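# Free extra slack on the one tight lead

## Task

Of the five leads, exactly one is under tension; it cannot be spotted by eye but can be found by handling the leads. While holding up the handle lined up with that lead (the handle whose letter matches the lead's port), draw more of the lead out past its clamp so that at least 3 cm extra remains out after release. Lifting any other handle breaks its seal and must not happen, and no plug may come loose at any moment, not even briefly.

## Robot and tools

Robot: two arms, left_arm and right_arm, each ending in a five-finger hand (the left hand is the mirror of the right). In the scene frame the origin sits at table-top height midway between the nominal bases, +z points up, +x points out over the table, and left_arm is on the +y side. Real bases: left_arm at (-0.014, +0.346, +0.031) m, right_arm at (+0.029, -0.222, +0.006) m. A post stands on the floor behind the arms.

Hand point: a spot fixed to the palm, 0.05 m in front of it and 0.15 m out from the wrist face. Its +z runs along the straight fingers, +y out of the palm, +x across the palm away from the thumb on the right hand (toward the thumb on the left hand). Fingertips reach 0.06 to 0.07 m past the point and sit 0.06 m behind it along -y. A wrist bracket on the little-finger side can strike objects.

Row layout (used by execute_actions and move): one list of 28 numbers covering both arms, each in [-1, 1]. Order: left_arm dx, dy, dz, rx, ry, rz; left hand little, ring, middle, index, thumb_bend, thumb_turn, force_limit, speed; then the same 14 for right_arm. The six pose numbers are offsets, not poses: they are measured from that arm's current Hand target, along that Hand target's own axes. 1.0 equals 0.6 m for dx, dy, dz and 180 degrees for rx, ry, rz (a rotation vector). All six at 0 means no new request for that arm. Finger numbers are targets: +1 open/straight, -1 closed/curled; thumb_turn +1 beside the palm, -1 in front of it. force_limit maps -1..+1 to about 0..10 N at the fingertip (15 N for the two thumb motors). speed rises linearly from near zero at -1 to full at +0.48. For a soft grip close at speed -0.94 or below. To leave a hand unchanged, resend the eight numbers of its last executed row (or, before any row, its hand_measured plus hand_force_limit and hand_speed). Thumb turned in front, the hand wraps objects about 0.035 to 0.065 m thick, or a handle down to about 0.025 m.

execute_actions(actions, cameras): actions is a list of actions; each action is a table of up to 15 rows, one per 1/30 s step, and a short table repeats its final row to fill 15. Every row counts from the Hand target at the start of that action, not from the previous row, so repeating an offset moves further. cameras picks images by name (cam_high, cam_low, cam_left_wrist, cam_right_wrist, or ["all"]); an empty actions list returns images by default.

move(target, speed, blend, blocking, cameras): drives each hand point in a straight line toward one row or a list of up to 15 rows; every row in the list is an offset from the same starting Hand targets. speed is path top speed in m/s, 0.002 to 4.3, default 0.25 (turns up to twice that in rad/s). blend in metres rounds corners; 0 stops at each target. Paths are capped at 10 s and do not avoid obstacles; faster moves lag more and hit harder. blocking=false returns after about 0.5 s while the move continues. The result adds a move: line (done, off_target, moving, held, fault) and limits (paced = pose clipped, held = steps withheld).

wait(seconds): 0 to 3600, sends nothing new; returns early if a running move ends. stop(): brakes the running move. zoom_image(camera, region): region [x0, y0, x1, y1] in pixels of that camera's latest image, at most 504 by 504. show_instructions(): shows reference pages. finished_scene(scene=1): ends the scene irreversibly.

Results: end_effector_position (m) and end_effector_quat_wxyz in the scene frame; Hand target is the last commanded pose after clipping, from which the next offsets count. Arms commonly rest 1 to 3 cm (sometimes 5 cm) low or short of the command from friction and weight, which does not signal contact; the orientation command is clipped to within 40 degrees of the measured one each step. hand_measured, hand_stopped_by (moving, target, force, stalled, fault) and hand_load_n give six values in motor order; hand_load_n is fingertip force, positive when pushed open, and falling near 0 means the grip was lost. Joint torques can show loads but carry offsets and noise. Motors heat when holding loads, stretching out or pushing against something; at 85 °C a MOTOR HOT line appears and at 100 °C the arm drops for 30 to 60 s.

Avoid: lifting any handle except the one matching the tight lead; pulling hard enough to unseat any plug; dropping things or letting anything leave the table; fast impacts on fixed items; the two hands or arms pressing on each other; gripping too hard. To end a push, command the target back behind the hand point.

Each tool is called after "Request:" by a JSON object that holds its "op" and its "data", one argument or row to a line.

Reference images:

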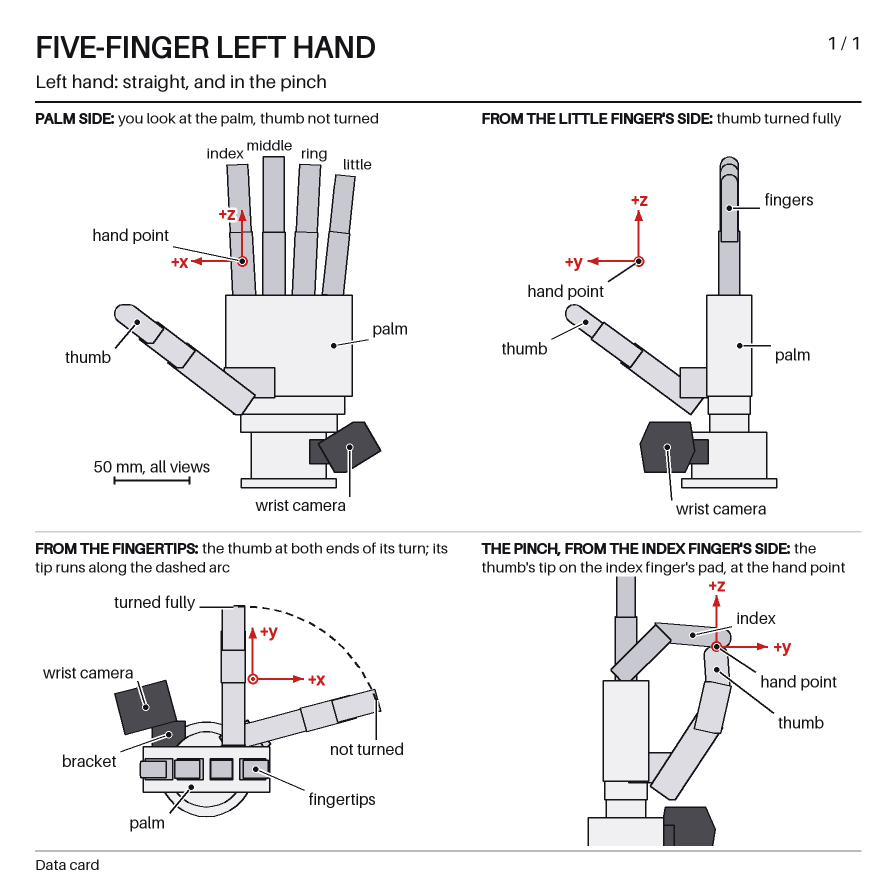

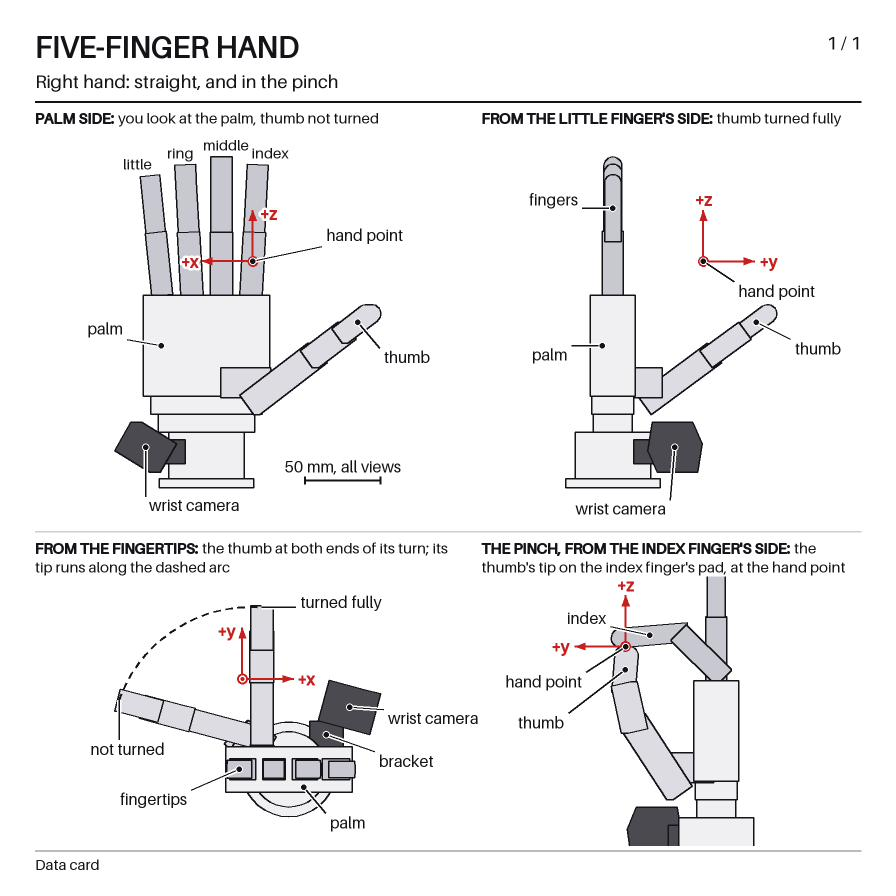

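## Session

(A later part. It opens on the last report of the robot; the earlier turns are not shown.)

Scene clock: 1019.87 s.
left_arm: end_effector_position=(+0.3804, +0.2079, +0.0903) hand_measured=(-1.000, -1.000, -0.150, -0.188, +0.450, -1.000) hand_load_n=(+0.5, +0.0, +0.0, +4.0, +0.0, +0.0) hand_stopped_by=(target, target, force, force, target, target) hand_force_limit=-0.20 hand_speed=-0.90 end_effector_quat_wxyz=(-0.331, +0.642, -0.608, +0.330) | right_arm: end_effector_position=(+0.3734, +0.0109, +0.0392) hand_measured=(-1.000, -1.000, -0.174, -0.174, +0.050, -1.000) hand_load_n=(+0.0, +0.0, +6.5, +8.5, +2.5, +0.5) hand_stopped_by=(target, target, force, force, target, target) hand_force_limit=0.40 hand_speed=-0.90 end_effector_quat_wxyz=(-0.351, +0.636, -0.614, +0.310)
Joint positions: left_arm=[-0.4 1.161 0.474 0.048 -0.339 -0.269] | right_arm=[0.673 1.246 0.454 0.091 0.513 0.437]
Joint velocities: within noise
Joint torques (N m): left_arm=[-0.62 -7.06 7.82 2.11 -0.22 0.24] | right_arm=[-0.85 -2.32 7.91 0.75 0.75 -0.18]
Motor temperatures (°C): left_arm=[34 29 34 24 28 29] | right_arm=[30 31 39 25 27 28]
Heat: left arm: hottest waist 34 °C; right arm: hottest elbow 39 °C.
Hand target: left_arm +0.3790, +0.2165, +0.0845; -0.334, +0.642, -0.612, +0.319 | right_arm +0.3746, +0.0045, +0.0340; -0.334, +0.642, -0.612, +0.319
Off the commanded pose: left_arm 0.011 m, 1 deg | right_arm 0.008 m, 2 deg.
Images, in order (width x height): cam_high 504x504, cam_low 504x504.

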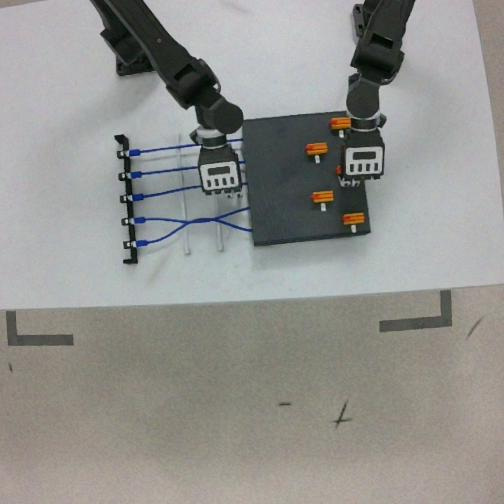

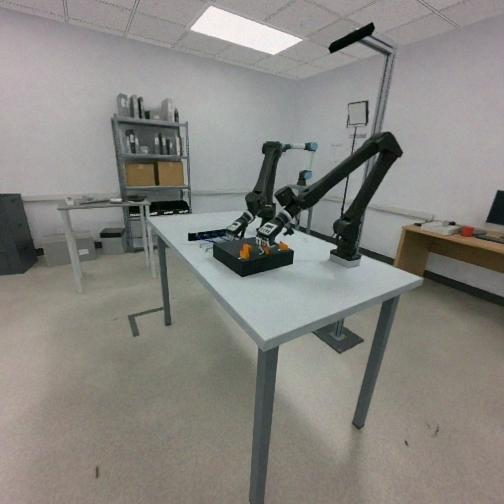

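Request:
{"op": "execute_actions", "data": {
  "actions": [
    [[0,0,0,0,0,0,-1,-1,-0.3,-0.3,0.1,-1,-0.4,-0.9,0,0,0,0,0,0,-1,-1,-0.45,-0.45,0.05,-1,0.4,-0.9]],
    [[0,0,0,0,0,0,-1,-1,-0.3,-0.3,0.1,-1,-0.4,-0.9,0,0,0,0,0,0,-1,-1,-0.45,-0.45,0.05,-1,0.4,-0.9]],
    [[0,0,0,0,0,0,-1,-1,-0.3,-0.3,0.1,-1,-0.4,-0.9,0,0,0,0,0,0,-1,-1,-0.45,-0.45,0.05,-1,0.4,-0.9]]
  ],
  "cameras": ["cam_left_wrist","cam_low"]
}}

Request:
{"op": "zoom_image", "data": {
  "camera": "cam_low",
  "region": [225, 220, 295, 280]
}}

Request:
{"op": "zoom_image", "data": {
  "camera": "cam_left_wrist",
  "region": [120, 140, 340, 360]
}}

Scene clock: 1037.97 s.
left_arm: end_effector_position=(+0.3804, +0.2079, +0.0903) hand_measured=(-1.000, -1.000, -0.150, -0.188, +0.334, -1.000) hand_load_n=(+0.0, +0.0, +0.5, +4.5, +4.5, +0.5) hand_stopped_by=(target, target, force, force, force, target) hand_force_limit=-0.40 hand_speed=-0.90 end_effector_quat_wxyz=(-0.331, +0.642, -0.608, +0.330) | right_arm: end_effector_position=(+0.3734, +0.0109, +0.0392) hand_measured=(-1.000, -1.000, -0.174, -0.174, +0.050, -1.000) hand_load_n=(+0.0, +0.0, +6.5, +8.5, +2.5, +0.5) hand_stopped_by=(target, target, force, force, target, target) hand_force_limit=0.40 hand_speed=-0.90 end_effector_quat_wxyz=(-0.351, +0.636, -0.614, +0.310)
Joint positions: left_arm=[-0.4 1.161 0.474 0.048 -0.339 -0.269] | right_arm=[0.673 1.246 0.454 0.091 0.513 0.437]
Joint torques (N m): left_arm=[-0.62 -7 7.8 2.1 -0.22 0.24] | right_arm=[-0.85 -2.37 7.92 0.75 0.74 -0.17]
Heat: left arm: hottest waist 34 °C; right arm: hottest elbow 39 °C.
Hand target: left_arm +0.3790, +0.2165, +0.0845; -0.334, +0.642, -0.612, +0.319 | right_arm +0.3746, +0.0045, +0.0340; -0.334, +0.642, -0.612, +0.319
Off the commanded pose: left_arm 0.010 m, 1 deg | right_arm 0.008 m, 2 deg.
cam_left_wrist: T_world_to_cam=[[0.53963, -0.18714, 0.82084, -0.24305], [-0.49526, -0.859, 0.12975, 0.35866], [0.68082, -0.47655, -0.55622, 0.00267]] pos_world=[0.30697, 0.26387, 0.15446]
Images, in order (width x height): cam_low 504x504, cam_left_wrist 504x504.

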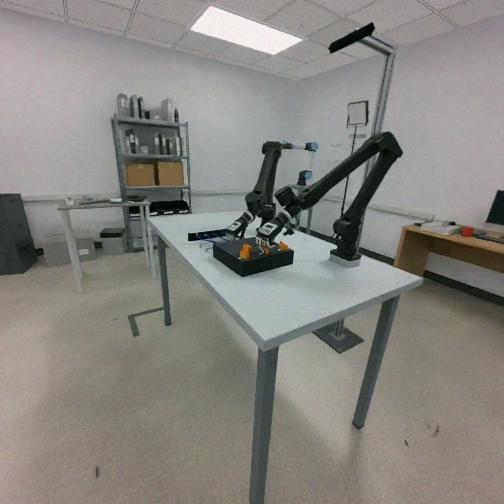

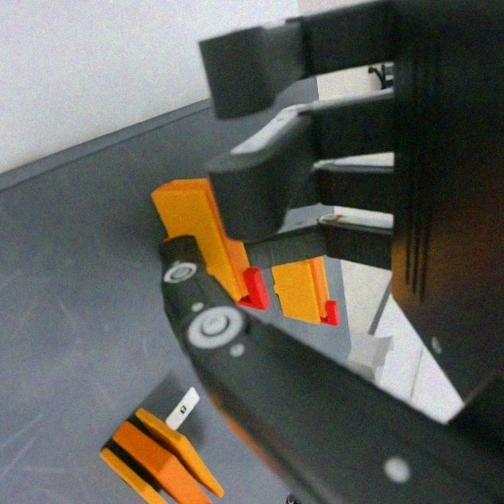

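Scaled by 7.200.

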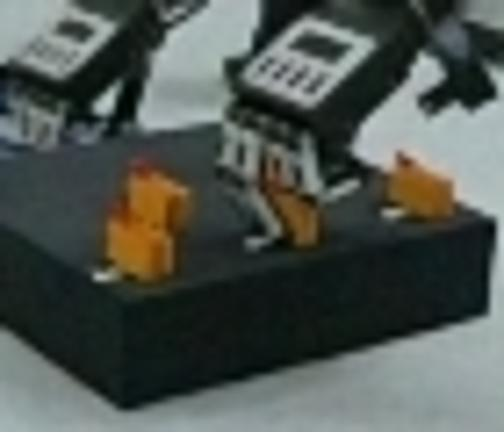

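Scaled by 2.291.

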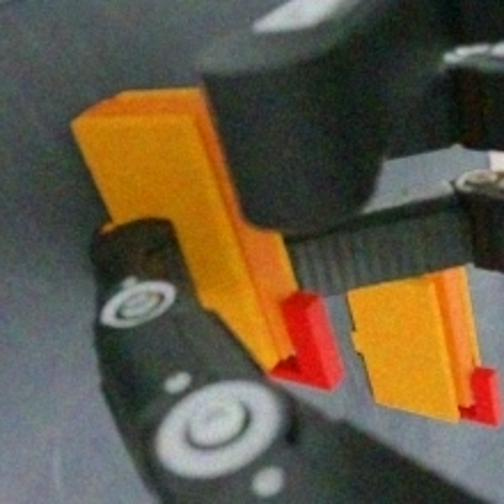

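Request:
{"op": "execute_actions", "data": {
  "actions": [
    [[0,0,0,0,0,0,-1,-1,-0.35,-0.34,0.1,-1,0.2,-0.9,0,0,0,0,0,0,-1,-1,-0.45,-0.45,0.05,-1,0.4,-0.9]],
    [[0,0,0,0,0,0,-1,-1,-0.35,-0.34,0.1,-1,0.2,-0.9,0,0,0,0,0,0,-1,-1,-0.45,-0.45,0.05,-1,0.4,-0.9]]
  ],
  "cameras": ["cam_left_wrist"]
}}

Request:
{"op": "zoom_image", "data": {
  "camera": "cam_left_wrist",
  "region": [120, 140, 340, 360]
}}

Scene clock: 1045.90 s.
left_arm: end_effector_position=(+0.3806, +0.2078, +0.0902) hand_measured=(-1.000, -1.000, -0.166, -0.194, +0.334, -1.000) hand_load_n=(+0.0, +0.5, +6.0, +5.5, +5.5, +0.5) hand_stopped_by=(target, target, force, force, force, target) hand_force_limit=0.20 hand_speed=-0.90 end_effector_quat_wxyz=(-0.331, +0.642, -0.608, +0.330) | right_arm: end_effector_position=(+0.3734, +0.0109, +0.0392) hand_measured=(-1.000, -1.000, -0.174, -0.174, +0.050, -1.000) hand_load_n=(+0.0, +0.0, +6.5, +8.5, +2.5, +0.5) hand_stopped_by=(target, target, force, force, target, target) hand_force_limit=0.40 hand_speed=-0.90 end_effector_quat_wxyz=(-0.351, +0.636, -0.614, +0.310)
Joint positions: left_arm=[-0.4 1.162 0.474 0.049 -0.339 -0.269] | right_arm=[0.673 1.246 0.454 0.091 0.513 0.437]
Joint torques (N m): left_arm=[-0.67 -7.12 7.8 2.03 -0.22 0.24] | right_arm=[-0.79 -2.32 7.9 0.73 0.74 -0.18]
Heat: left arm: hottest waist 34 °C; right arm: hottest elbow 39 °C.
Hand target: left_arm +0.3790, +0.2164, +0.0845; -0.334, +0.642, -0.612, +0.319 | right_arm +0.3746, +0.0045, +0.0340; -0.334, +0.642, -0.612, +0.319
Off the commanded pose: left_arm 0.010 m, 1 deg | right_arm 0.008 m, 2 deg.
cam_left_wrist: T_world_to_cam=[[0.53937, -0.18698, 0.82105, -0.24304], [-0.49529, -0.85898, 0.12975, 0.35864], [0.68101, -0.47664, -0.55592, 0.00242]] pos_world=[0.30707, 0.26377, 0.15436]

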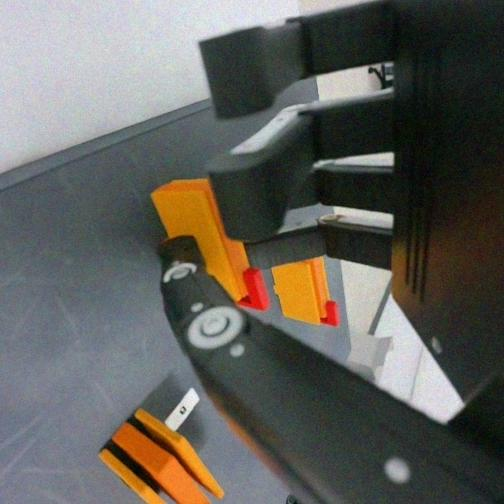

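Scaled by 2.291.

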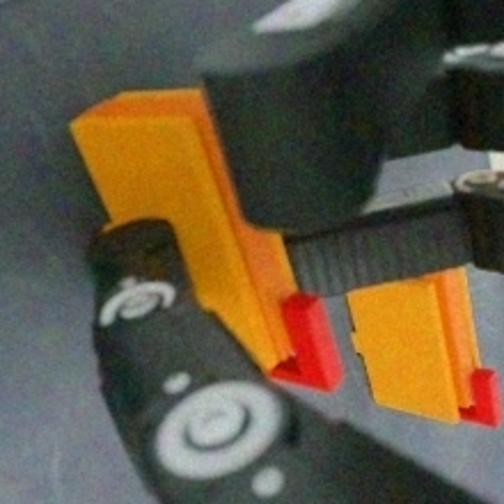

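Request:
{"op": "execute_actions", "data": {
  "actions": [
    [[0,0,0,0,0,0,-1,-1,-0.35,-0.34,0.1,-1,0.2,-0.9,0.02,0,0,0,0,0,-1,-1,-0.45,-0.45,0.05,-1,0.4,-0.9]],
    [[0,0,0,0,0,0,-1,-1,-0.35,-0.34,0.1,-1,0.2,-0.9,0.02,0,0,0,0,0,-1,-1,-0.45,-0.45,0.05,-1,0.4,-0.9]],
    [[0,0,0,0,0,0,-1,-1,-0.35,-0.34,0.1,-1,0.2,-0.9,0.01,0,0,0,0,0,-1,-1,-0.45,-0.45,0.05,-1,0.4,-0.9]]
  ],
  "cameras": ["cam_right_wrist"]
}}

Scene clock: 1057.63 s.
left_arm: end_effector_position=(+0.3806, +0.2078, +0.0902) hand_measured=(-1.000, -1.000, -0.166, -0.194, +0.334, -1.000) hand_load_n=(+0.0, +0.0, +6.0, +5.5, +5.5, +0.5) hand_stopped_by=(target, target, force, force, force, target) hand_force_limit=0.20 hand_speed=-0.90 end_effector_quat_wxyz=(-0.331, +0.642, -0.608, +0.330) | right_arm: end_effector_position=(+0.3750, +0.0091, +0.0409) hand_measured=(-1.000, -1.000, -0.174, -0.174, +0.050, -1.000) hand_load_n=(+0.0, +0.0, +6.5, +10.0, +3.0, +1.5) hand_stopped_by=(target, target, force, force, target, target) hand_force_limit=0.40 hand_speed=-0.90 end_effector_quat_wxyz=(-0.361, +0.640, -0.614, +0.287)
Joint positions: left_arm=[-0.4 1.162 0.474 0.049 -0.339 -0.269] | right_arm=[0.63 1.232 0.447 0.1 0.432 0.423]
Joint torques (N m): left_arm=[-0.62 -7.18 7.8 2.06 -0.22 0.24] | right_arm=[-3.55 -4.78 5.08 1.24 1.44 -0.66]
Heat: left arm: hottest waist 34 °C; right arm: hottest elbow 39 °C.
Hand target: left_arm +0.3790, +0.2164, +0.0845; -0.334, +0.642, -0.612, +0.319 | right_arm +0.3761, -0.0253, +0.0342; -0.334, +0.642, -0.612, +0.319
Off the commanded pose: left_arm 0.010 m, 1 deg | right_arm 0.035 m, 5 deg.
cam_right_wrist: T_world_to_cam=[[-0.50777, -0.21803, -0.83344, 0.23004], [-0.59125, 0.79183, 0.15308, 0.2089], [0.62657, 0.57051, -0.53098, -0.1033]] pos_world=[0.30505, -0.05632, 0.1049]

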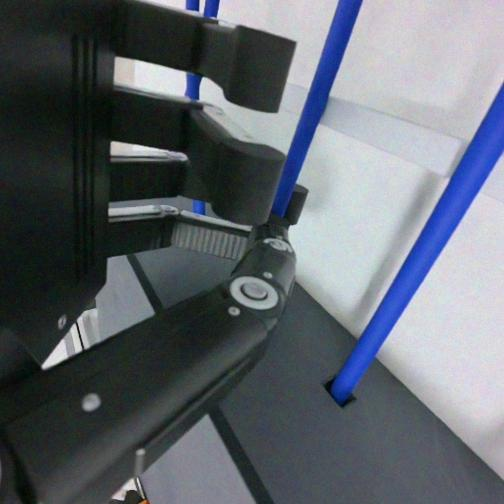

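Request:
{"op": "execute_actions", "data": {
  "actions": [
    [[0,0,0,0,0,0,-1,-1,-0.35,-0.34,0.1,-1,0.2,-0.9,-0.02,0,0,0,0,0,-1,-1,-0.45,-0.45,0.05,-1,0.4,-0.9]],
    [[0,0,0,0,0,0,-1,-1,-0.35,-0.34,0.1,-1,0.2,-0.9,-0.01,0,0,0,0,0,-1,-1,-0.45,-0.45,0.05,-1,0.4,-0.9]]
  ]
}}

Scene clock: 1063.47 s.
left_arm: end_effector_position=(+0.3806, +0.2078, +0.0902) hand_measured=(-1.000, -1.000, -0.166, -0.194, +0.334, -1.000) hand_load_n=(+0.0, +0.0, +6.0, +5.5, +5.5, +0.5) hand_stopped_by=(target, target, force, force, force, target) hand_force_limit=0.20 hand_speed=-0.90 end_effector_quat_wxyz=(-0.331, +0.642, -0.608, +0.330) | right_arm: end_effector_position=(+0.3741, +0.0099, +0.0418) hand_measured=(-1.000, -1.000, -0.174, -0.174, +0.050, -1.000) hand_load_n=(+0.0, +0.0, +6.5, +10.5, +3.0, +1.5) hand_stopped_by=(target, target, force, force, target, target) hand_force_limit=0.40 hand_speed=-0.90 end_effector_quat_wxyz=(-0.359, +0.638, -0.612, +0.299)
Joint positions: left_arm=[-0.4 1.162 0.474 0.049 -0.339 -0.269] | right_arm=[0.652 1.232 0.447 0.1 0.472 0.426]
Joint torques (N m): left_arm=[-0.62 -7.06 7.8 2.04 -0.22 0.24] | right_arm=[-1.67 -2.78 7.01 0.77 1.31 -0.32]
Heat: left arm: hottest waist 34 °C; right arm: hottest elbow 39 °C.
Hand target: left_arm +0.3790, +0.2164, +0.0845; -0.334, +0.642, -0.612, +0.319 | right_arm +0.3753, -0.0074, +0.0341; -0.334, +0.642, -0.612, +0.319
Off the commanded pose: left_arm 0.010 m, 1 deg | right_arm 0.019 m, 4 deg.

Request:
{"op": "execute_actions", "data": {
  "actions": [
    [[0.0102,-0.0125,-0.0053,0,0,0,-1,-1,-0.35,-0.34,0.1,-1,0.2,-0.9,0,0,0,0,0,0,-1,-1,-0.45,-0.45,0.05,-1,0.4,-0.9]],
    [[0,-0.0109,-0.00765,0,0,0,-1,-1,-0.35,-0.34,0.1,-1,0.2,-0.9,0,0,0,0,0,0,-1,-1,-0.45,-0.45,0.05,-1,0.4,-0.9]]
  ],
  "cameras": ["cam_left_wrist"]
}}

Request:
{"op": "execute_actions", "data": {
  "actions": [
    [[0,-0.0109,-0.00765,0,0,0,-1,-1,-0.35,-0.34,0.1,-1,0.2,-0.9,0,0,0,0,0,0,-1,-1,-0.45,-0.45,0.05,-1,0.4,-0.9]],
    [[0,-0.0109,-0.00765,0,0,0,-1,-1,-0.35,-0.34,0.1,-1,0.2,-0.9,0,0,0,0,0,0,-1,-1,-0.45,-0.45,0.05,-1,0.4,-0.9]]
  ],
  "cameras": ["cam_left_wrist"]
}}

Scene clock: 1073.47 s.
left_arm: end_effector_position=(+0.3805, +0.2087, +0.0909) hand_measured=(-1.000, -1.000, -0.166, -0.194, +0.334, -1.000) hand_load_n=(+0.0, +0.0, +10.0, +7.5, +4.0, +0.5) hand_stopped_by=(target, target, force, force, force, target) hand_force_limit=0.20 hand_speed=-0.90 end_effector_quat_wxyz=(-0.328, +0.648, -0.606, +0.324) | right_arm: end_effector_position=(+0.3741, +0.0099, +0.0418) hand_measured=(-1.000, -1.000, -0.174, -0.174, +0.050, -1.000) hand_load_n=(+0.0, +0.0, +6.5, +10.5, +3.0, +1.5) hand_stopped_by=(target, target, force, force, target, target) hand_force_limit=0.40 hand_speed=-0.90 end_effector_quat_wxyz=(-0.359, +0.638, -0.612, +0.299)
Joint positions: left_arm=[-0.4 1.162 0.485 0.019 -0.347 -0.283] | right_arm=[0.652 1.232 0.447 0.1 0.472 0.426]
Joint torques (N m): left_arm=[-1.9 -9.64 9.59 0.75 -0.48 0.28] | right_arm=[-1.55 -2.9 6.99 0.76 1.3 -0.32]
Heat: left arm: hottest waist 34 °C; right arm: hottest elbow 39 °C.
Hand target: left_arm +0.3810, +0.2104, +0.1005; -0.334, +0.642, -0.612, +0.319 | right_arm +0.3753, -0.0074, +0.0341; -0.334, +0.642, -0.612, +0.319
Off the commanded pose: left_arm 0.010 m, 1 deg | right_arm 0.019 m, 4 deg.
cam_left_wrist: T_world_to_cam=[[0.55371, -0.17922, 0.8132, -0.24971], [-0.48164, -0.86556, 0.13719, 0.35484], [0.67929, -0.46763, -0.56559, 0.00296]] pos_world=[0.30716, 0.26377, 0.15606]

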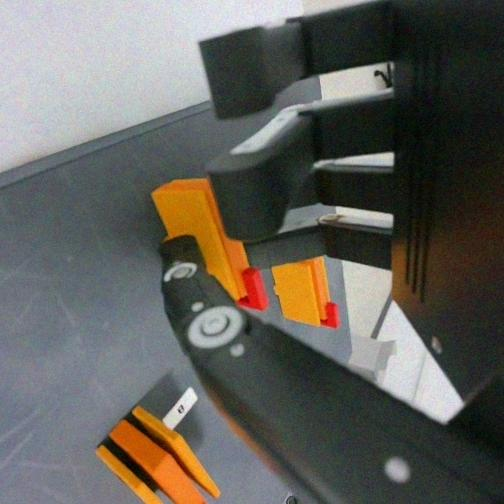

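Scene clock: 1074.67 s.
left_arm: end_effector_position=(+0.3790, +0.2096, +0.0942) hand_measured=(-1.000, -1.000, -0.166, -0.194, +0.334, -1.000) hand_load_n=(+0.0, +0.0, +12.5, +8.0, +4.0, +1.0) hand_stopped_by=(target, target, force, force, force, target) hand_force_limit=0.20 hand_speed=-0.90 end_effector_quat_wxyz=(-0.324, +0.652, -0.610, +0.312) | right_arm: end_effector_position=(+0.3741, +0.0099, +0.0418) hand_measured=(-1.000, -1.000, -0.174, -0.174, +0.050, -1.000) hand_load_n=(+0.0, +0.0, +6.5, +10.5, +3.0, +1.5) hand_stopped_by=(target, target, force, force, target, target) hand_force_limit=0.40 hand_speed=-0.90 end_effector_quat_wxyz=(-0.359, +0.638, -0.612, +0.299)
Joint positions: left_arm=[-0.4 1.153 0.507 -0.039 -0.349 -0.286] | right_arm=[0.652 1.232 0.447 0.1 0.472 0.426]
Joint torques (N m): left_arm=[-1.9 -11.93 10.04 0.62 -0.42 0.31] | right_arm=[-1.61 -2.9 6.98 0.75 1.3 -0.32]
Heat: left arm: hottest waist 34 °C; right arm: hottest elbow 39 °C.
Hand target: left_arm +0.3808, +0.2105, +0.1164; -0.334, +0.642, -0.612, +0.319 | right_arm +0.3753, -0.0074, +0.0341; -0.334, +0.642, -0.612, +0.319
Off the commanded pose: left_arm 0.022 m, 2 deg | right_arm 0.019 m, 4 deg.
cam_left_wrist: T_world_to_cam=[[0.57438, -0.18464, 0.7975, -0.25665], [-0.47539, -0.86835, 0.14135, 0.35222], [0.6664, -0.46031, -0.58653, 0.01154]] pos_world=[0.30716, 0.26377, 0.16166]

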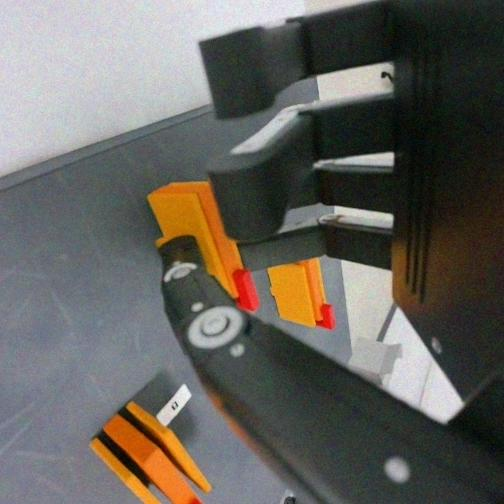

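Request:
{"op": "zoom_image", "data": {
  "camera": "cam_left_wrist",
  "region": [120, 140, 340, 360]
}}

Scaled by 2.291.

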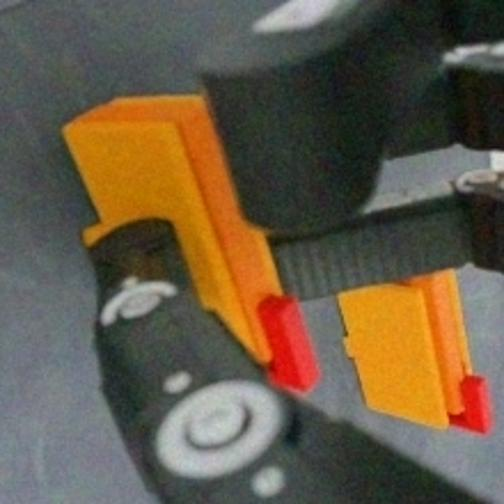

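Request:
{"op": "execute_actions", "data": {
  "actions": [
    [[0,-0.0109,-0.00765,0,0,0,-1,-1,-0.35,-0.34,0.1,-1,0.2,-0.9,0,0,0,0,0,0,-1,-1,-0.45,-0.45,0.05,-1,0.4,-0.9]]
  ],
  "cameras": ["cam_left_wrist"]
}}

Request:
{"op": "zoom_image", "data": {
  "camera": "cam_left_wrist",
  "region": [120, 140, 340, 360]
}}

Scene clock: 1088.17 s.
left_arm: end_effector_position=(+0.3785, +0.2108, +0.0992) hand_measured=(-1.000, -1.000, -0.166, -0.194, +0.334, -1.000) hand_load_n=(+0.0, +0.0, +13.5, +8.0, +4.0, +1.0) hand_stopped_by=(target, target, force, force, force, target) hand_force_limit=0.20 hand_speed=-0.90 end_effector_quat_wxyz=(-0.325, +0.653, -0.610, +0.309) | right_arm: end_effector_position=(+0.3741, +0.0099, +0.0418) hand_measured=(-1.000, -1.000, -0.174, -0.174, +0.050, -1.000) hand_load_n=(+0.0, +0.0, +6.5, +10.5, +3.0, +1.0) hand_stopped_by=(target, target, force, force, target, target) hand_force_limit=0.40 hand_speed=-0.90 end_effector_quat_wxyz=(-0.359, +0.638, -0.612, +0.299)
Joint positions: left_arm=[-0.4 1.14 0.516 -0.067 -0.353 -0.287] | right_arm=[0.652 1.232 0.447 0.1 0.472 0.426]
Joint torques (N m): left_arm=[-1.96 -12.04 10.48 0.54 -0.22 0.32] | right_arm=[-1.61 -2.78 7.02 0.76 1.3 -0.33]
Heat: left arm: hottest elbow 34 °C; right arm: hottest elbow 39 °C.
Hand target: left_arm +0.3809, +0.2105, +0.1244; -0.334, +0.642, -0.612, +0.319 | right_arm +0.3753, -0.0074, +0.0341; -0.334, +0.642, -0.612, +0.319
Off the commanded pose: left_arm 0.025 m, 2 deg | right_arm 0.019 m, 4 deg.
cam_left_wrist: T_world_to_cam=[[0.57783, -0.1859, 0.7947, -0.26082], [-0.4716, -0.87075, 0.13921, 0.35157], [0.66611, -0.45522, -0.59082, 0.01479]] pos_world=[0.30666, 0.26437, 0.16707]

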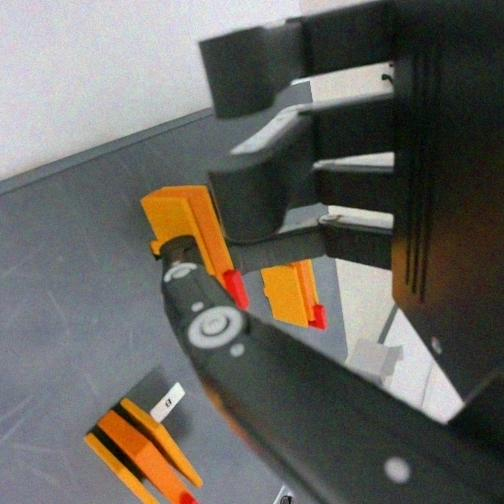

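Scaled by 2.291.

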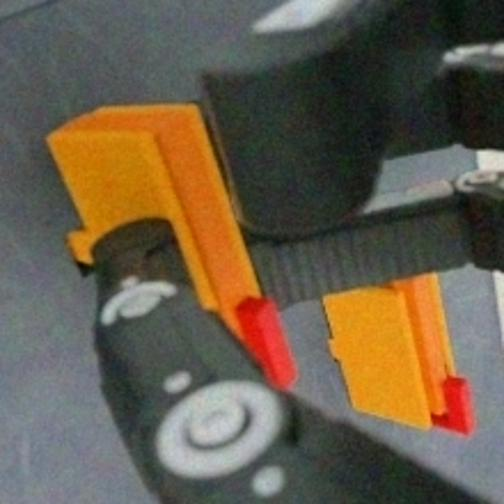

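Request:
{"op": "execute_actions", "data": {
  "actions": [
    [[0,0,0,0,0,0,-1,-1,-0.35,-0.45,0.1,-1,0.9,-0.9,0,0,0,0,0,0,-1,-1,-0.45,-0.45,0.05,-1,0.4,-0.9]],
    [[0,0,0,0,0,0,-1,-1,-0.35,-0.45,0.1,-1,0.9,-0.9,0,0,0,0,0,0,-1,-1,-0.45,-0.45,0.05,-1,0.4,-0.9]]
  ]
}}

Scene clock: 1095.00 s.
left_arm: end_effector_position=(+0.3785, +0.2108, +0.0992) hand_measured=(-1.000, -1.000, -0.166, -0.198, +0.334, -1.000) hand_load_n=(+0.0, +0.0, +13.5, +10.0, +4.0, +1.0) hand_stopped_by=(target, target, force, force, force, target) hand_force_limit=0.90 hand_speed=-0.90 end_effector_quat_wxyz=(-0.325, +0.653, -0.610, +0.309) | right_arm: end_effector_position=(+0.3741, +0.0099, +0.0418) hand_measured=(-1.000, -1.000, -0.174, -0.174, +0.050, -1.000) hand_load_n=(+0.0, +0.0, +6.5, +10.5, +3.0, +1.5) hand_stopped_by=(target, target, force, force, target, target) hand_force_limit=0.40 hand_speed=-0.90 end_effector_quat_wxyz=(-0.359, +0.638, -0.612, +0.299)
Joint positions: left_arm=[-0.4 1.14 0.516 -0.067 -0.353 -0.287] | right_arm=[0.652 1.232 0.447 0.1 0.472 0.426]
Joint torques (N m): left_arm=[-1.85 -12.1 10.47 0.55 -0.23 0.31] | right_arm=[-1.55 -2.84 7.02 0.79 1.3 -0.32]
Heat: left arm: hottest elbow 35 °C; right arm: hottest elbow 39 °C.
Hand target: left_arm +0.3809, +0.2105, +0.1244; -0.334, +0.642, -0.612, +0.319 | right_arm +0.3753, -0.0074, +0.0341; -0.334, +0.642, -0.612, +0.319
Off the commanded pose: left_arm 0.025 m, 2 deg | right_arm 0.019 m, 4 deg.

Request:
{"op": "execute_actions", "data": {
  "actions": [
    [[0,-0.0109,-0.00765,0,0,0,-1,-1,-0.35,-0.45,0.1,-1,0.9,-0.9,0,0,0,0,0,0,-1,-1,-0.45,-0.45,0.05,-1,0.4,-0.9]]
  ],
  "cameras": ["cam_left_wrist"]
}}

Request:
{"op": "zoom_image", "data": {
  "camera": "cam_left_wrist",
  "region": [120, 140, 340, 360]
}}

Scene clock: 1099.93 s.
left_arm: end_effector_position=(+0.3746, +0.2131, +0.1233) hand_measured=(-1.000, -1.000, -0.166, -0.198, +0.332, -1.000) hand_load_n=(+0.0, +0.0, +0.0, +0.0, +0.0, +0.0) hand_stopped_by=(target, target, force, force, force, target) hand_force_limit=0.90 hand_speed=-0.90 end_effector_quat_wxyz=(-0.330, +0.649, -0.609, +0.316) | right_arm: end_effector_position=(+0.3741, +0.0099, +0.0418) hand_measured=(-1.000, -1.000, -0.174, -0.174, +0.050, -1.000) hand_load_n=(+0.0, +0.0, +6.0, +10.5, +3.0, +1.5) hand_stopped_by=(target, target, force, force, target, target) hand_force_limit=0.40 hand_speed=-0.90 end_effector_quat_wxyz=(-0.359, +0.638, -0.612, +0.299)
Joint positions: left_arm=[-0.4 1.067 0.533 -0.137 -0.355 -0.279] | right_arm=[0.652 1.232 0.447 0.1 0.472 0.426]
Joint torques (N m): left_arm=[-1.9 -6.89 10.71 1.91 -0.13 0.22] | right_arm=[-1.61 -2.73 6.98 0.73 1.31 -0.32]
Heat: left arm: hottest elbow 35 °C; right arm: hottest elbow 39 °C.
Hand target: left_arm +0.3809, +0.2105, +0.1324; -0.334, +0.642, -0.612, +0.319 | right_arm +0.3753, -0.0074, +0.0341; -0.334, +0.642, -0.612, +0.319
Off the commanded pose: left_arm 0.011 m, 1 deg | right_arm 0.019 m, 4 deg.
cam_left_wrist: T_world_to_cam=[[0.56273, -0.18787, 0.80501, -0.2725], [-0.47714, -0.86905, 0.13072, 0.35118], [0.67504, -0.45767, -0.57868, 0.02836]] pos_world=[0.30176, 0.26697, 0.18987]

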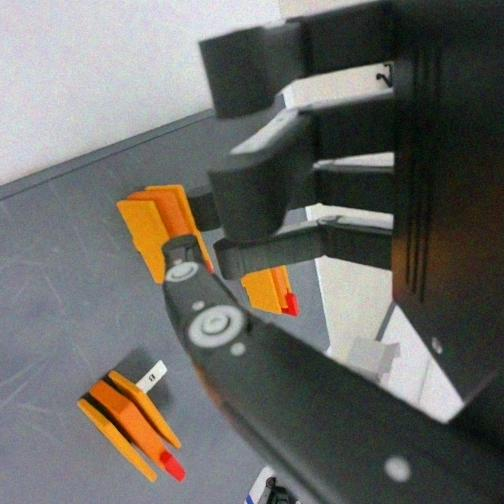

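Scaled by 2.291.

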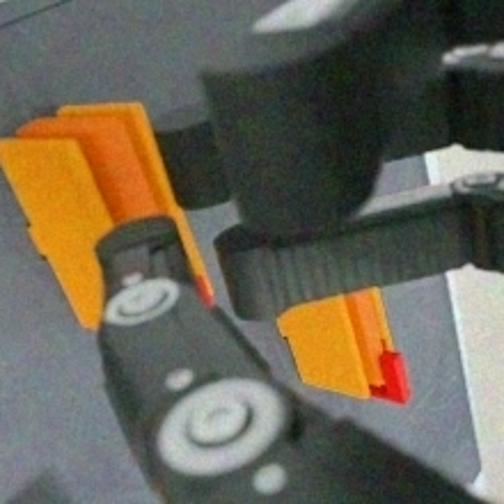

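Request:
{"op": "zoom_image", "data": {
  "camera": "cam_left_wrist",
  "region": [60, 340, 200, 500]
}}

Request:
{"op": "zoom_image", "data": {
  "camera": "cam_left_wrist",
  "region": [100, 160, 310, 330]
}}

Scaled by 3.150.

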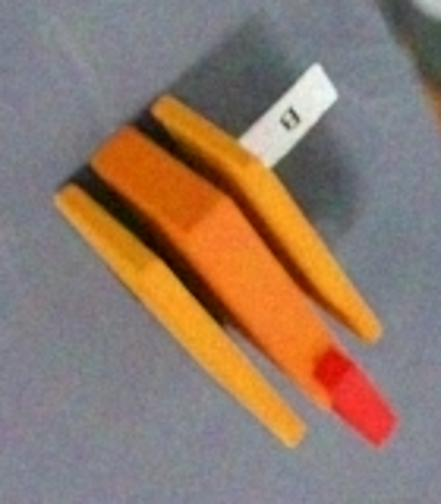

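Scaled by 2.400.

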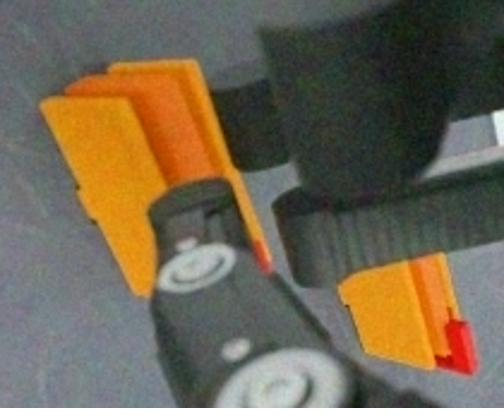

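Request:
{"op": "execute_actions", "data": {
  "actions": [
    [[0,0,0,0,0,0,-1,-1,0.35,0.35,0.5,-1,0,-0.5,0,0,0,0,0,0,-1,-1,-0.45,-0.45,0.05,-1,0.4,-0.9]],
    [[0,0,0,0,0,0,-1,-1,0.35,0.35,0.5,-1,0,-0.5,0,0,0,0,0,0,-1,-1,-0.45,-0.45,0.05,-1,0.4,-0.9]]
  ],
  "cameras": ["cam_left_wrist"]
}}

Request:
{"op": "zoom_image", "data": {
  "camera": "cam_left_wrist",
  "region": [100, 160, 310, 330]
}}

Scene clock: 1142.67 s.
left_arm: end_effector_position=(+0.3744, +0.2132, +0.1231) hand_measured=(-1.000, -1.000, +0.350, +0.350, +0.500, -1.000) hand_load_n=(+0.0, +0.0, +0.0, +0.0, +0.5, +0.0) hand_stopped_by=(target, target, target, target, target, target) hand_force_limit=0.00 hand_speed=-0.50 end_effector_quat_wxyz=(-0.330, +0.649, -0.609, +0.315) | right_arm: end_effector_position=(+0.3741, +0.0099, +0.0418) hand_measured=(-1.000, -1.000, -0.174, -0.174, +0.050, -1.000) hand_load_n=(+0.0, +0.0, +6.5, +10.5, +3.0, +1.5) hand_stopped_by=(target, target, force, force, target, target) hand_force_limit=0.40 hand_speed=-0.90 end_effector_quat_wxyz=(-0.359, +0.638, -0.612, +0.299)
Joint positions: left_arm=[-0.4 1.067 0.533 -0.138 -0.355 -0.278] | right_arm=[0.652 1.232 0.447 0.1 0.472 0.426]
Joint torques (N m): left_arm=[-1.9 -6.77 10.84 1.92 -0.14 0.22] | right_arm=[-1.67 -2.84 6.95 0.77 1.31 -0.32]
Heat: left arm: hottest elbow 38 °C; right arm: hottest elbow 39 °C.
Hand target: left_arm +0.3809, +0.2105, +0.1324; -0.334, +0.642, -0.612, +0.319 | right_arm +0.3753, -0.0074, +0.0341; -0.334, +0.642, -0.612, +0.319
Off the commanded pose: left_arm 0.012 m, 1 deg | right_arm 0.019 m, 4 deg.
cam_left_wrist: T_world_to_cam=[[0.56329, -0.18884, 0.80439, -0.27221], [-0.4774, -0.86897, 0.13031, 0.35135], [0.67438, -0.45742, -0.57964, 0.02878]] pos_world=[0.30166, 0.26707, 0.18987]

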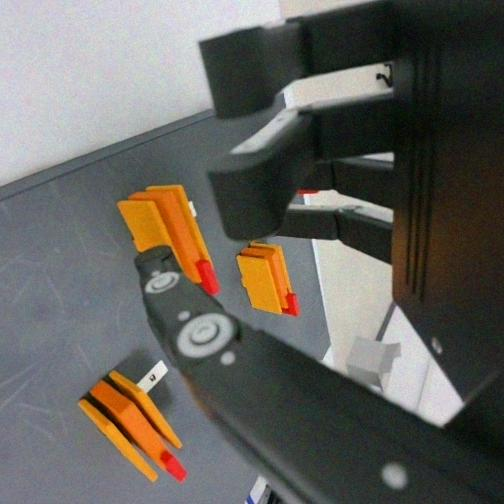

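Scaled by 2.400.

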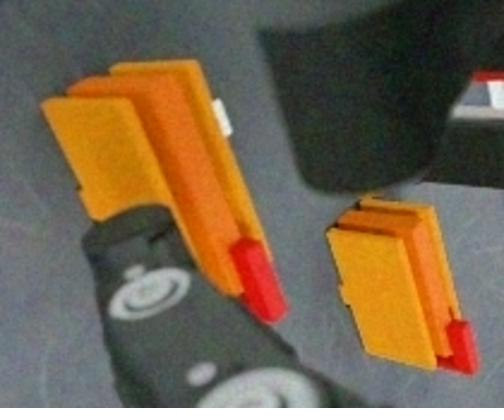

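Request:
{"op": "move", "data": {
  "target": [0.0067,0.0693,0.0502,0,0,0,-1,-1,0.35,0.35,0.5,-1,0,-0.5,0,0,0,0,0,0,-1,-1,-0.45,-0.45,0.05,-1,0.4,-0.9],
  "speed": 0.08,
  "cameras": ["cam_left_wrist","cam_high"]
}}

Request:
{"op": "zoom_image", "data": {
  "camera": "cam_high",
  "region": [300, 100, 400, 250]
}}

Scene clock: 1149.83 s.
left_arm: end_effector_position=(+0.3865, +0.2098, +0.0939) hand_measured=(-1.000, -1.000, +0.350, +0.350, +0.500, -1.000) hand_load_n=(+0.5, +0.0, -1.5, +0.0, +1.5, +0.0) hand_stopped_by=(target, target, target, target, target, target) hand_force_limit=0.00 hand_speed=-0.50 end_effector_quat_wxyz=(-0.338, +0.647, -0.600, +0.328) | right_arm: end_effector_position=(+0.3741, +0.0099, +0.0418) hand_measured=(-1.000, -1.000, -0.174, -0.174, +0.050, -1.000) hand_load_n=(+0.0, +0.0, +6.5, +10.5, +3.0, +1.5) hand_stopped_by=(target, target, force, force, target, target) hand_force_limit=0.40 hand_speed=-0.90 end_effector_quat_wxyz=(-0.359, +0.638, -0.612, +0.299)
Joint positions: left_arm=[-0.4 1.169 0.488 0.044 -0.362 -0.278] | right_arm=[0.652 1.232 0.447 0.1 0.472 0.426]
Joint torques (N m): left_arm=[-2.78 -5.42 7.6 2.69 -0.18 0.14] | right_arm=[-1.67 -2.96 7.01 0.73 1.31 -0.32]
Heat: left arm: hottest elbow 38 °C; right arm: hottest elbow 39 °C.
Hand target: left_arm +0.3819, +0.2064, +0.0812; -0.334, +0.642, -0.612, +0.319 | right_arm +0.3753, -0.0074, +0.0341; -0.334, +0.642, -0.612, +0.319
Off the commanded pose: left_arm 0.014 m, 2 deg | right_arm 0.019 m, 4 deg.
move: off_target (left_arm)
cam_left_wrist: T_world_to_cam=[[0.53737, -0.17858, 0.82422, -0.25016], [-0.47658, -0.87062, 0.12208, 0.35878], [0.69578, -0.4584, -0.55295, -0.00854]] pos_world=[0.31136, 0.26377, 0.15766]
Images, in order (width x height): cam_high 504x504, cam_left_wrist 504x504.

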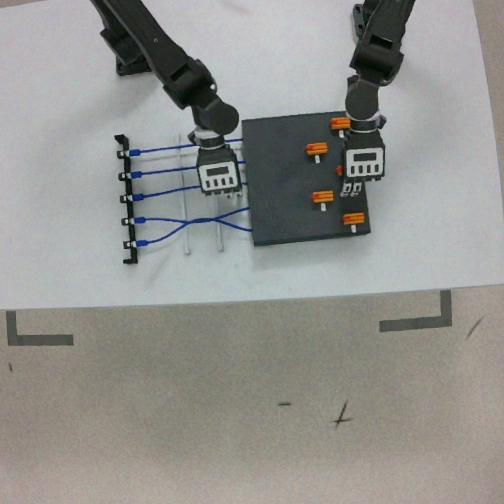

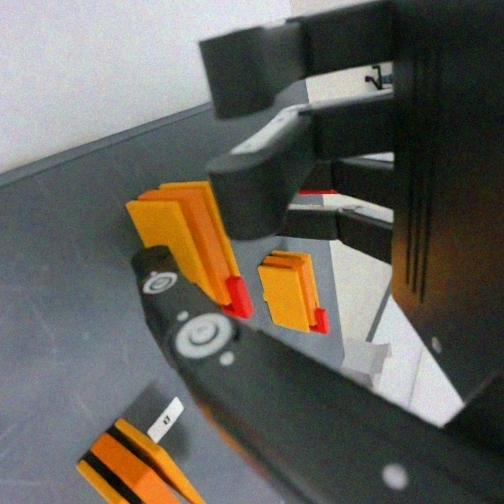

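Scaled by 3.360.

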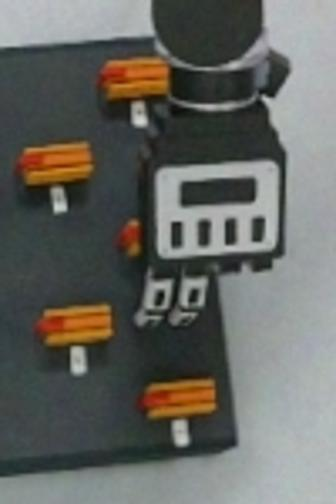

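Request:
{"op": "execute_actions", "data": {
  "actions": [
    [[-0.0007,0.0158,-0.0052,0,0,0,-1,-1,0.35,0.35,0.5,-1,0,-0.5,0,0,0,0,0,0,-1,-1,-0.45,-0.45,0.05,-1,0.4,-0.9]],
    [[0,0,0,0,0,0,-1,-1,0.35,0.35,0.5,-1,0,-0.5,0,0,0,0,0,0,-1,-1,-0.45,-0.45,0.05,-1,0.4,-0.9]]
  ],
  "cameras": ["cam_left_wrist"]
}}

Scene clock: 1156.97 s.
left_arm: end_effector_position=(+0.3850, +0.2092, +0.0924) hand_measured=(-1.000, -1.000, +0.350, +0.350, +0.500, -1.000) hand_load_n=(+0.0, +0.0, +0.0, +0.0, +0.5, +0.0) hand_stopped_by=(target, target, target, target, target, target) hand_force_limit=0.00 hand_speed=-0.50 end_effector_quat_wxyz=(-0.342, +0.644, -0.597, +0.333) | right_arm: end_effector_position=(+0.3741, +0.0099, +0.0418) hand_measured=(-1.000, -1.000, -0.174, -0.174, +0.050, -1.000) hand_load_n=(+0.0, +0.0, +6.5, +10.5, +3.0, +1.5) hand_stopped_by=(target, target, force, force, target, target) hand_force_limit=0.40 hand_speed=-0.90 end_effector_quat_wxyz=(-0.359, +0.638, -0.612, +0.299)
Joint positions: left_arm=[-0.406 1.168 0.472 0.073 -0.37 -0.278] | right_arm=[0.652 1.232 0.447 0.1 0.472 0.426]
Joint torques (N m): left_arm=[-3.08 -5.77 6.8 2.14 -0.19 0.08] | right_arm=[-1.61 -2.9 6.98 0.77 1.32 -0.33]
Heat: left arm: hottest elbow 37 °C; right arm: hottest elbow 39 °C.
Hand target: left_arm +0.3738, +0.2065, +0.0750; -0.334, +0.642, -0.612, +0.319 | right_arm +0.3753, -0.0074, +0.0341; -0.334, +0.642, -0.612, +0.319
Off the commanded pose: left_arm 0.021 m, 2 deg | right_arm 0.019 m, 4 deg.
cam_left_wrist: T_world_to_cam=[[0.52474, -0.17763, 0.83252, -0.24431], [-0.47815, -0.87063, 0.11562, 0.35898], [0.70428, -0.45875, -0.54179, -0.01279]] pos_world=[0.30886, 0.26327, 0.15496]

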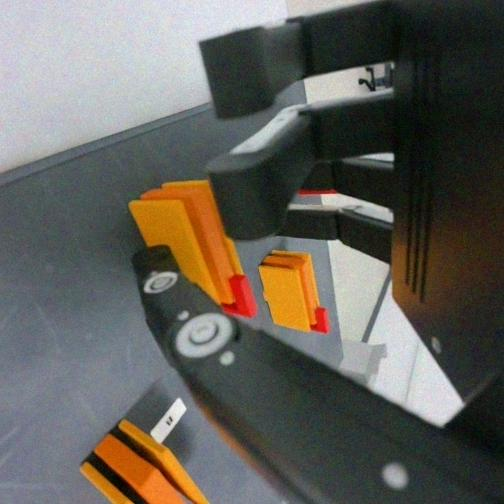

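Request:
{"op": "execute_actions", "data": {
  "actions": [],
  "cameras": ["cam_low"]
}}

Request:
{"op": "zoom_image", "data": {
  "camera": "cam_low",
  "region": [235, 225, 285, 265]
}}

Scene clock: 1167.83 s.
left_arm: end_effector_position=(+0.3850, +0.2092, +0.0924) hand_measured=(-1.000, -1.000, +0.350, +0.350, +0.500, -1.000) hand_load_n=(+0.0, +0.5, +0.0, +0.0, +0.5, +0.0) hand_stopped_by=(target, target, target, target, target, target) hand_force_limit=0.00 hand_speed=-0.50 end_effector_quat_wxyz=(-0.342, +0.644, -0.597, +0.333) | right_arm: end_effector_position=(+0.3741, +0.0099, +0.0418) hand_measured=(-1.000, -1.000, -0.174, -0.174, +0.050, -1.000) hand_load_n=(+0.0, +0.0, +6.5, +10.5, +3.0, +1.5) hand_stopped_by=(target, target, force, force, target, target) hand_force_limit=0.40 hand_speed=-0.90 end_effector_quat_wxyz=(-0.359, +0.638, -0.612, +0.299)
Joint positions: left_arm=[-0.406 1.168 0.472 0.073 -0.37 -0.278] | right_arm=[0.652 1.232 0.447 0.1 0.472 0.426]
Joint velocities: within noise
Joint torques (N m): left_arm=[-3.14 -5.89 6.78 2.15 -0.19 0.08] | right_arm=[-1.67 -2.78 6.99 0.75 1.3 -0.32]
Motor temperatures (°C): left_arm=[33 29 37 24 27 29] | right_arm=[30 30 39 25 31 28]
Heat: left arm: hottest elbow 37 °C; right arm: hottest elbow 39 °C.
Hand target: left_arm +0.3738, +0.2065, +0.0750; -0.334, +0.642, -0.612, +0.319 | right_arm +0.3753, -0.0074, +0.0341; -0.334, +0.642, -0.612, +0.319
Off the commanded pose: left_arm 0.021 m, 2 deg | right_arm 0.019 m, 4 deg.
Images, in order (width x height): cam_low 504x504.

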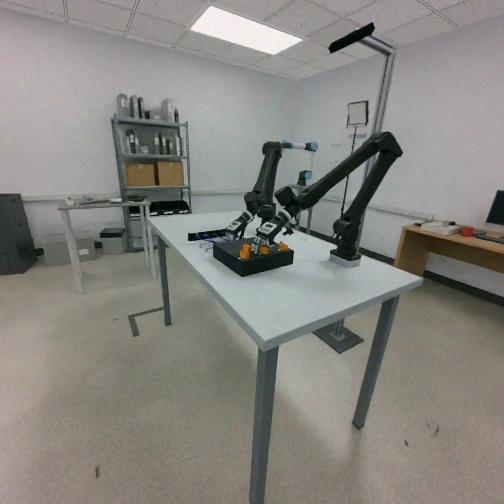

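Scaled by 10.080.

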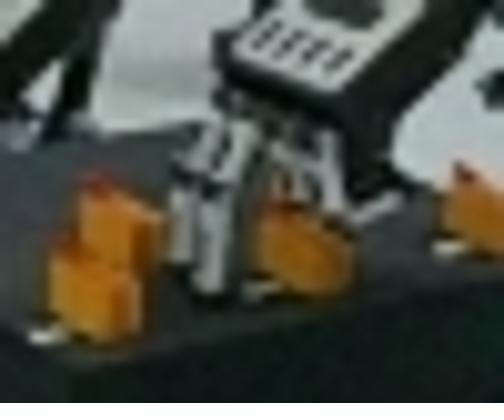

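Request:
{"op": "execute_actions", "data": {
  "actions": [
    [[0.0005,-0.0203,0,0,0,0,-1,-1,0.1,0.1,0.5,-1,0,-0.7,0,0,0,0,0,0,-1,-1,-0.45,-0.45,0.05,-1,0.4,-0.9]],
    [[0,0,0,0,0,0,-1,-1,0.1,0.1,0.5,-1,0,-0.7,0,0,0,0,0,0,-1,-1,-0.45,-0.45,0.05,-1,0.4,-0.9]]
  ],
  "cameras": ["cam_left_wrist"]
}}

Scene clock: 1177.63 s.
left_arm: end_effector_position=(+0.3854, +0.2087, +0.0935) hand_measured=(-1.000, -1.000, +0.100, +0.100, +0.500, -1.000) hand_load_n=(+0.0, +0.0, +2.5, +0.0, +2.5, +0.5) hand_stopped_by=(target, target, target, target, target, target) hand_force_limit=0.00 hand_speed=-0.70 end_effector_quat_wxyz=(-0.342, +0.644, -0.598, +0.333) | right_arm: end_effector_position=(+0.3741, +0.0099, +0.0418) hand_measured=(-1.000, -1.000, -0.174, -0.174, +0.050, -1.000) hand_load_n=(+0.0, +0.0, +6.5, +10.5, +3.0, +1.5) hand_stopped_by=(target, target, force, force, target, target) hand_force_limit=0.40 hand_speed=-0.90 end_effector_quat_wxyz=(-0.359, +0.638, -0.612, +0.299)
Joint positions: left_arm=[-0.406 1.166 0.474 0.069 -0.368 -0.278] | right_arm=[0.652 1.232 0.447 0.1 0.472 0.426]
Joint torques (N m): left_arm=[-2.43 -6.24 8.94 1.07 0.07 0.14] | right_arm=[-1.67 -3.02 7.01 0.72 1.31 -0.32]
Heat: left arm: hottest elbow 36 °C; right arm: hottest elbow 39 °C.
Hand target: left_arm +0.3809, +0.2065, +0.0852; -0.334, +0.642, -0.612, +0.319 | right_arm +0.3753, -0.0074, +0.0341; -0.334, +0.642, -0.612, +0.319
Off the commanded pose: left_arm 0.010 m, 2 deg | right_arm 0.019 m, 4 deg.
cam_left_wrist: T_world_to_cam=[[0.52457, -0.17748, 0.83266, -0.24552], [-0.47945, -0.86978, 0.11666, 0.35871], [0.70353, -0.46041, -0.54135, -0.01206]] pos_world=[0.30926, 0.26287, 0.15606]

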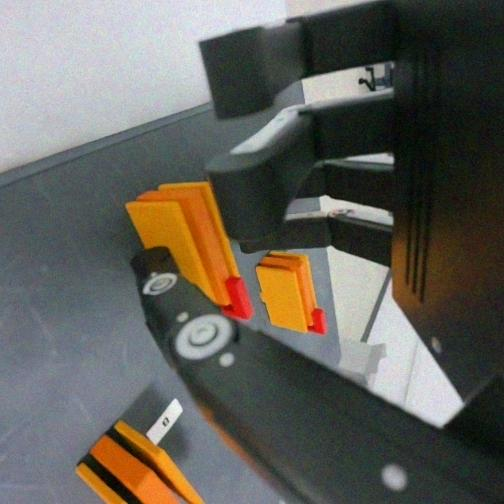

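Request:
{"op": "execute_actions", "data": {
  "actions": [
    [[-0.0004,-0.0033,-0.0125,0,0,0,-1,-1,-0.3,-0.3,0.5,-1,-0.2,-0.9,0,0,0,0,0,0,-1,-1,-0.45,-0.45,0.05,-1,0.4,-0.9]],
    [[0,0,0,0,0,0,-1,-1,-0.3,-0.3,0.5,-1,-0.2,-0.9,0,0,0,0,0,0,-1,-1,-0.45,-0.45,0.05,-1,0.4,-0.9]],
    [[0,0,0,0,0,0,-1,-1,-0.3,-0.3,0.5,-1,-0.2,-0.9,0,0,0,0,0,0,-1,-1,-0.45,-0.45,0.05,-1,0.4,-0.9]],
    [[0,0,0,0,0,0,-1,-1,-0.3,-0.3,0.5,-1,-0.2,-0.9,0,0,0,0,0,0,-1,-1,-0.45,-0.45,0.05,-1,0.4,-0.9]]
  ],
  "cameras": ["cam_left_wrist"]
}}

Scene clock: 1188.27 s.
left_arm: end_effector_position=(+0.3782, +0.2117, +0.0910) hand_measured=(-1.000, -1.000, -0.128, -0.168, +0.500, -1.000) hand_load_n=(+0.0, +0.0, +2.5, +5.0, +0.0, +0.5) hand_stopped_by=(target, target, force, force, target, target) hand_force_limit=-0.20 hand_speed=-0.90 end_effector_quat_wxyz=(-0.337, +0.647, -0.604, +0.321) | right_arm: end_effector_position=(+0.3741, +0.0099, +0.0418) hand_measured=(-1.000, -1.000, -0.174, -0.174, +0.050, -1.000) hand_load_n=(+0.0, +0.0, +6.5, +10.5, +3.0, +1.5) hand_stopped_by=(target, target, force, force, target, target) hand_force_limit=0.40 hand_speed=-0.90 end_effector_quat_wxyz=(-0.359, +0.638, -0.612, +0.299)
Joint positions: left_arm=[-0.406 1.152 0.475 0.024 -0.368 -0.278] | right_arm=[0.652 1.232 0.447 0.1 0.472 0.426]
Joint torques (N m): left_arm=[-2.9 -7.47 8.79 1.62 -0.19 0.09] | right_arm=[-1.61 -2.84 7.01 0.73 1.3 -0.32]
Heat: left arm: hottest elbow 35 °C; right arm: hottest elbow 39 °C.
Hand target: left_arm +0.3758, +0.2065, +0.0910; -0.334, +0.642, -0.612, +0.319 | right_arm +0.3753, -0.0074, +0.0341; -0.334, +0.642, -0.612, +0.319
Off the commanded pose: left_arm 0.006 m, 1 deg | right_arm 0.019 m, 4 deg.
cam_left_wrist: T_world_to_cam=[[0.54745, -0.18701, 0.81568, -0.24422], [-0.47622, -0.87111, 0.1199, 0.35696], [0.68812, -0.45408, -0.56595, -0.00025]] pos_world=[0.30386, 0.26517, 0.15626]

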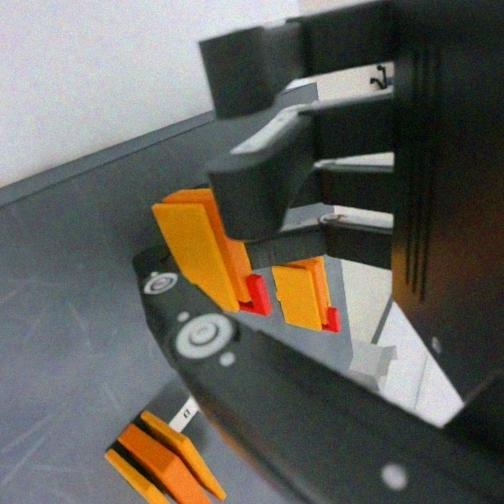

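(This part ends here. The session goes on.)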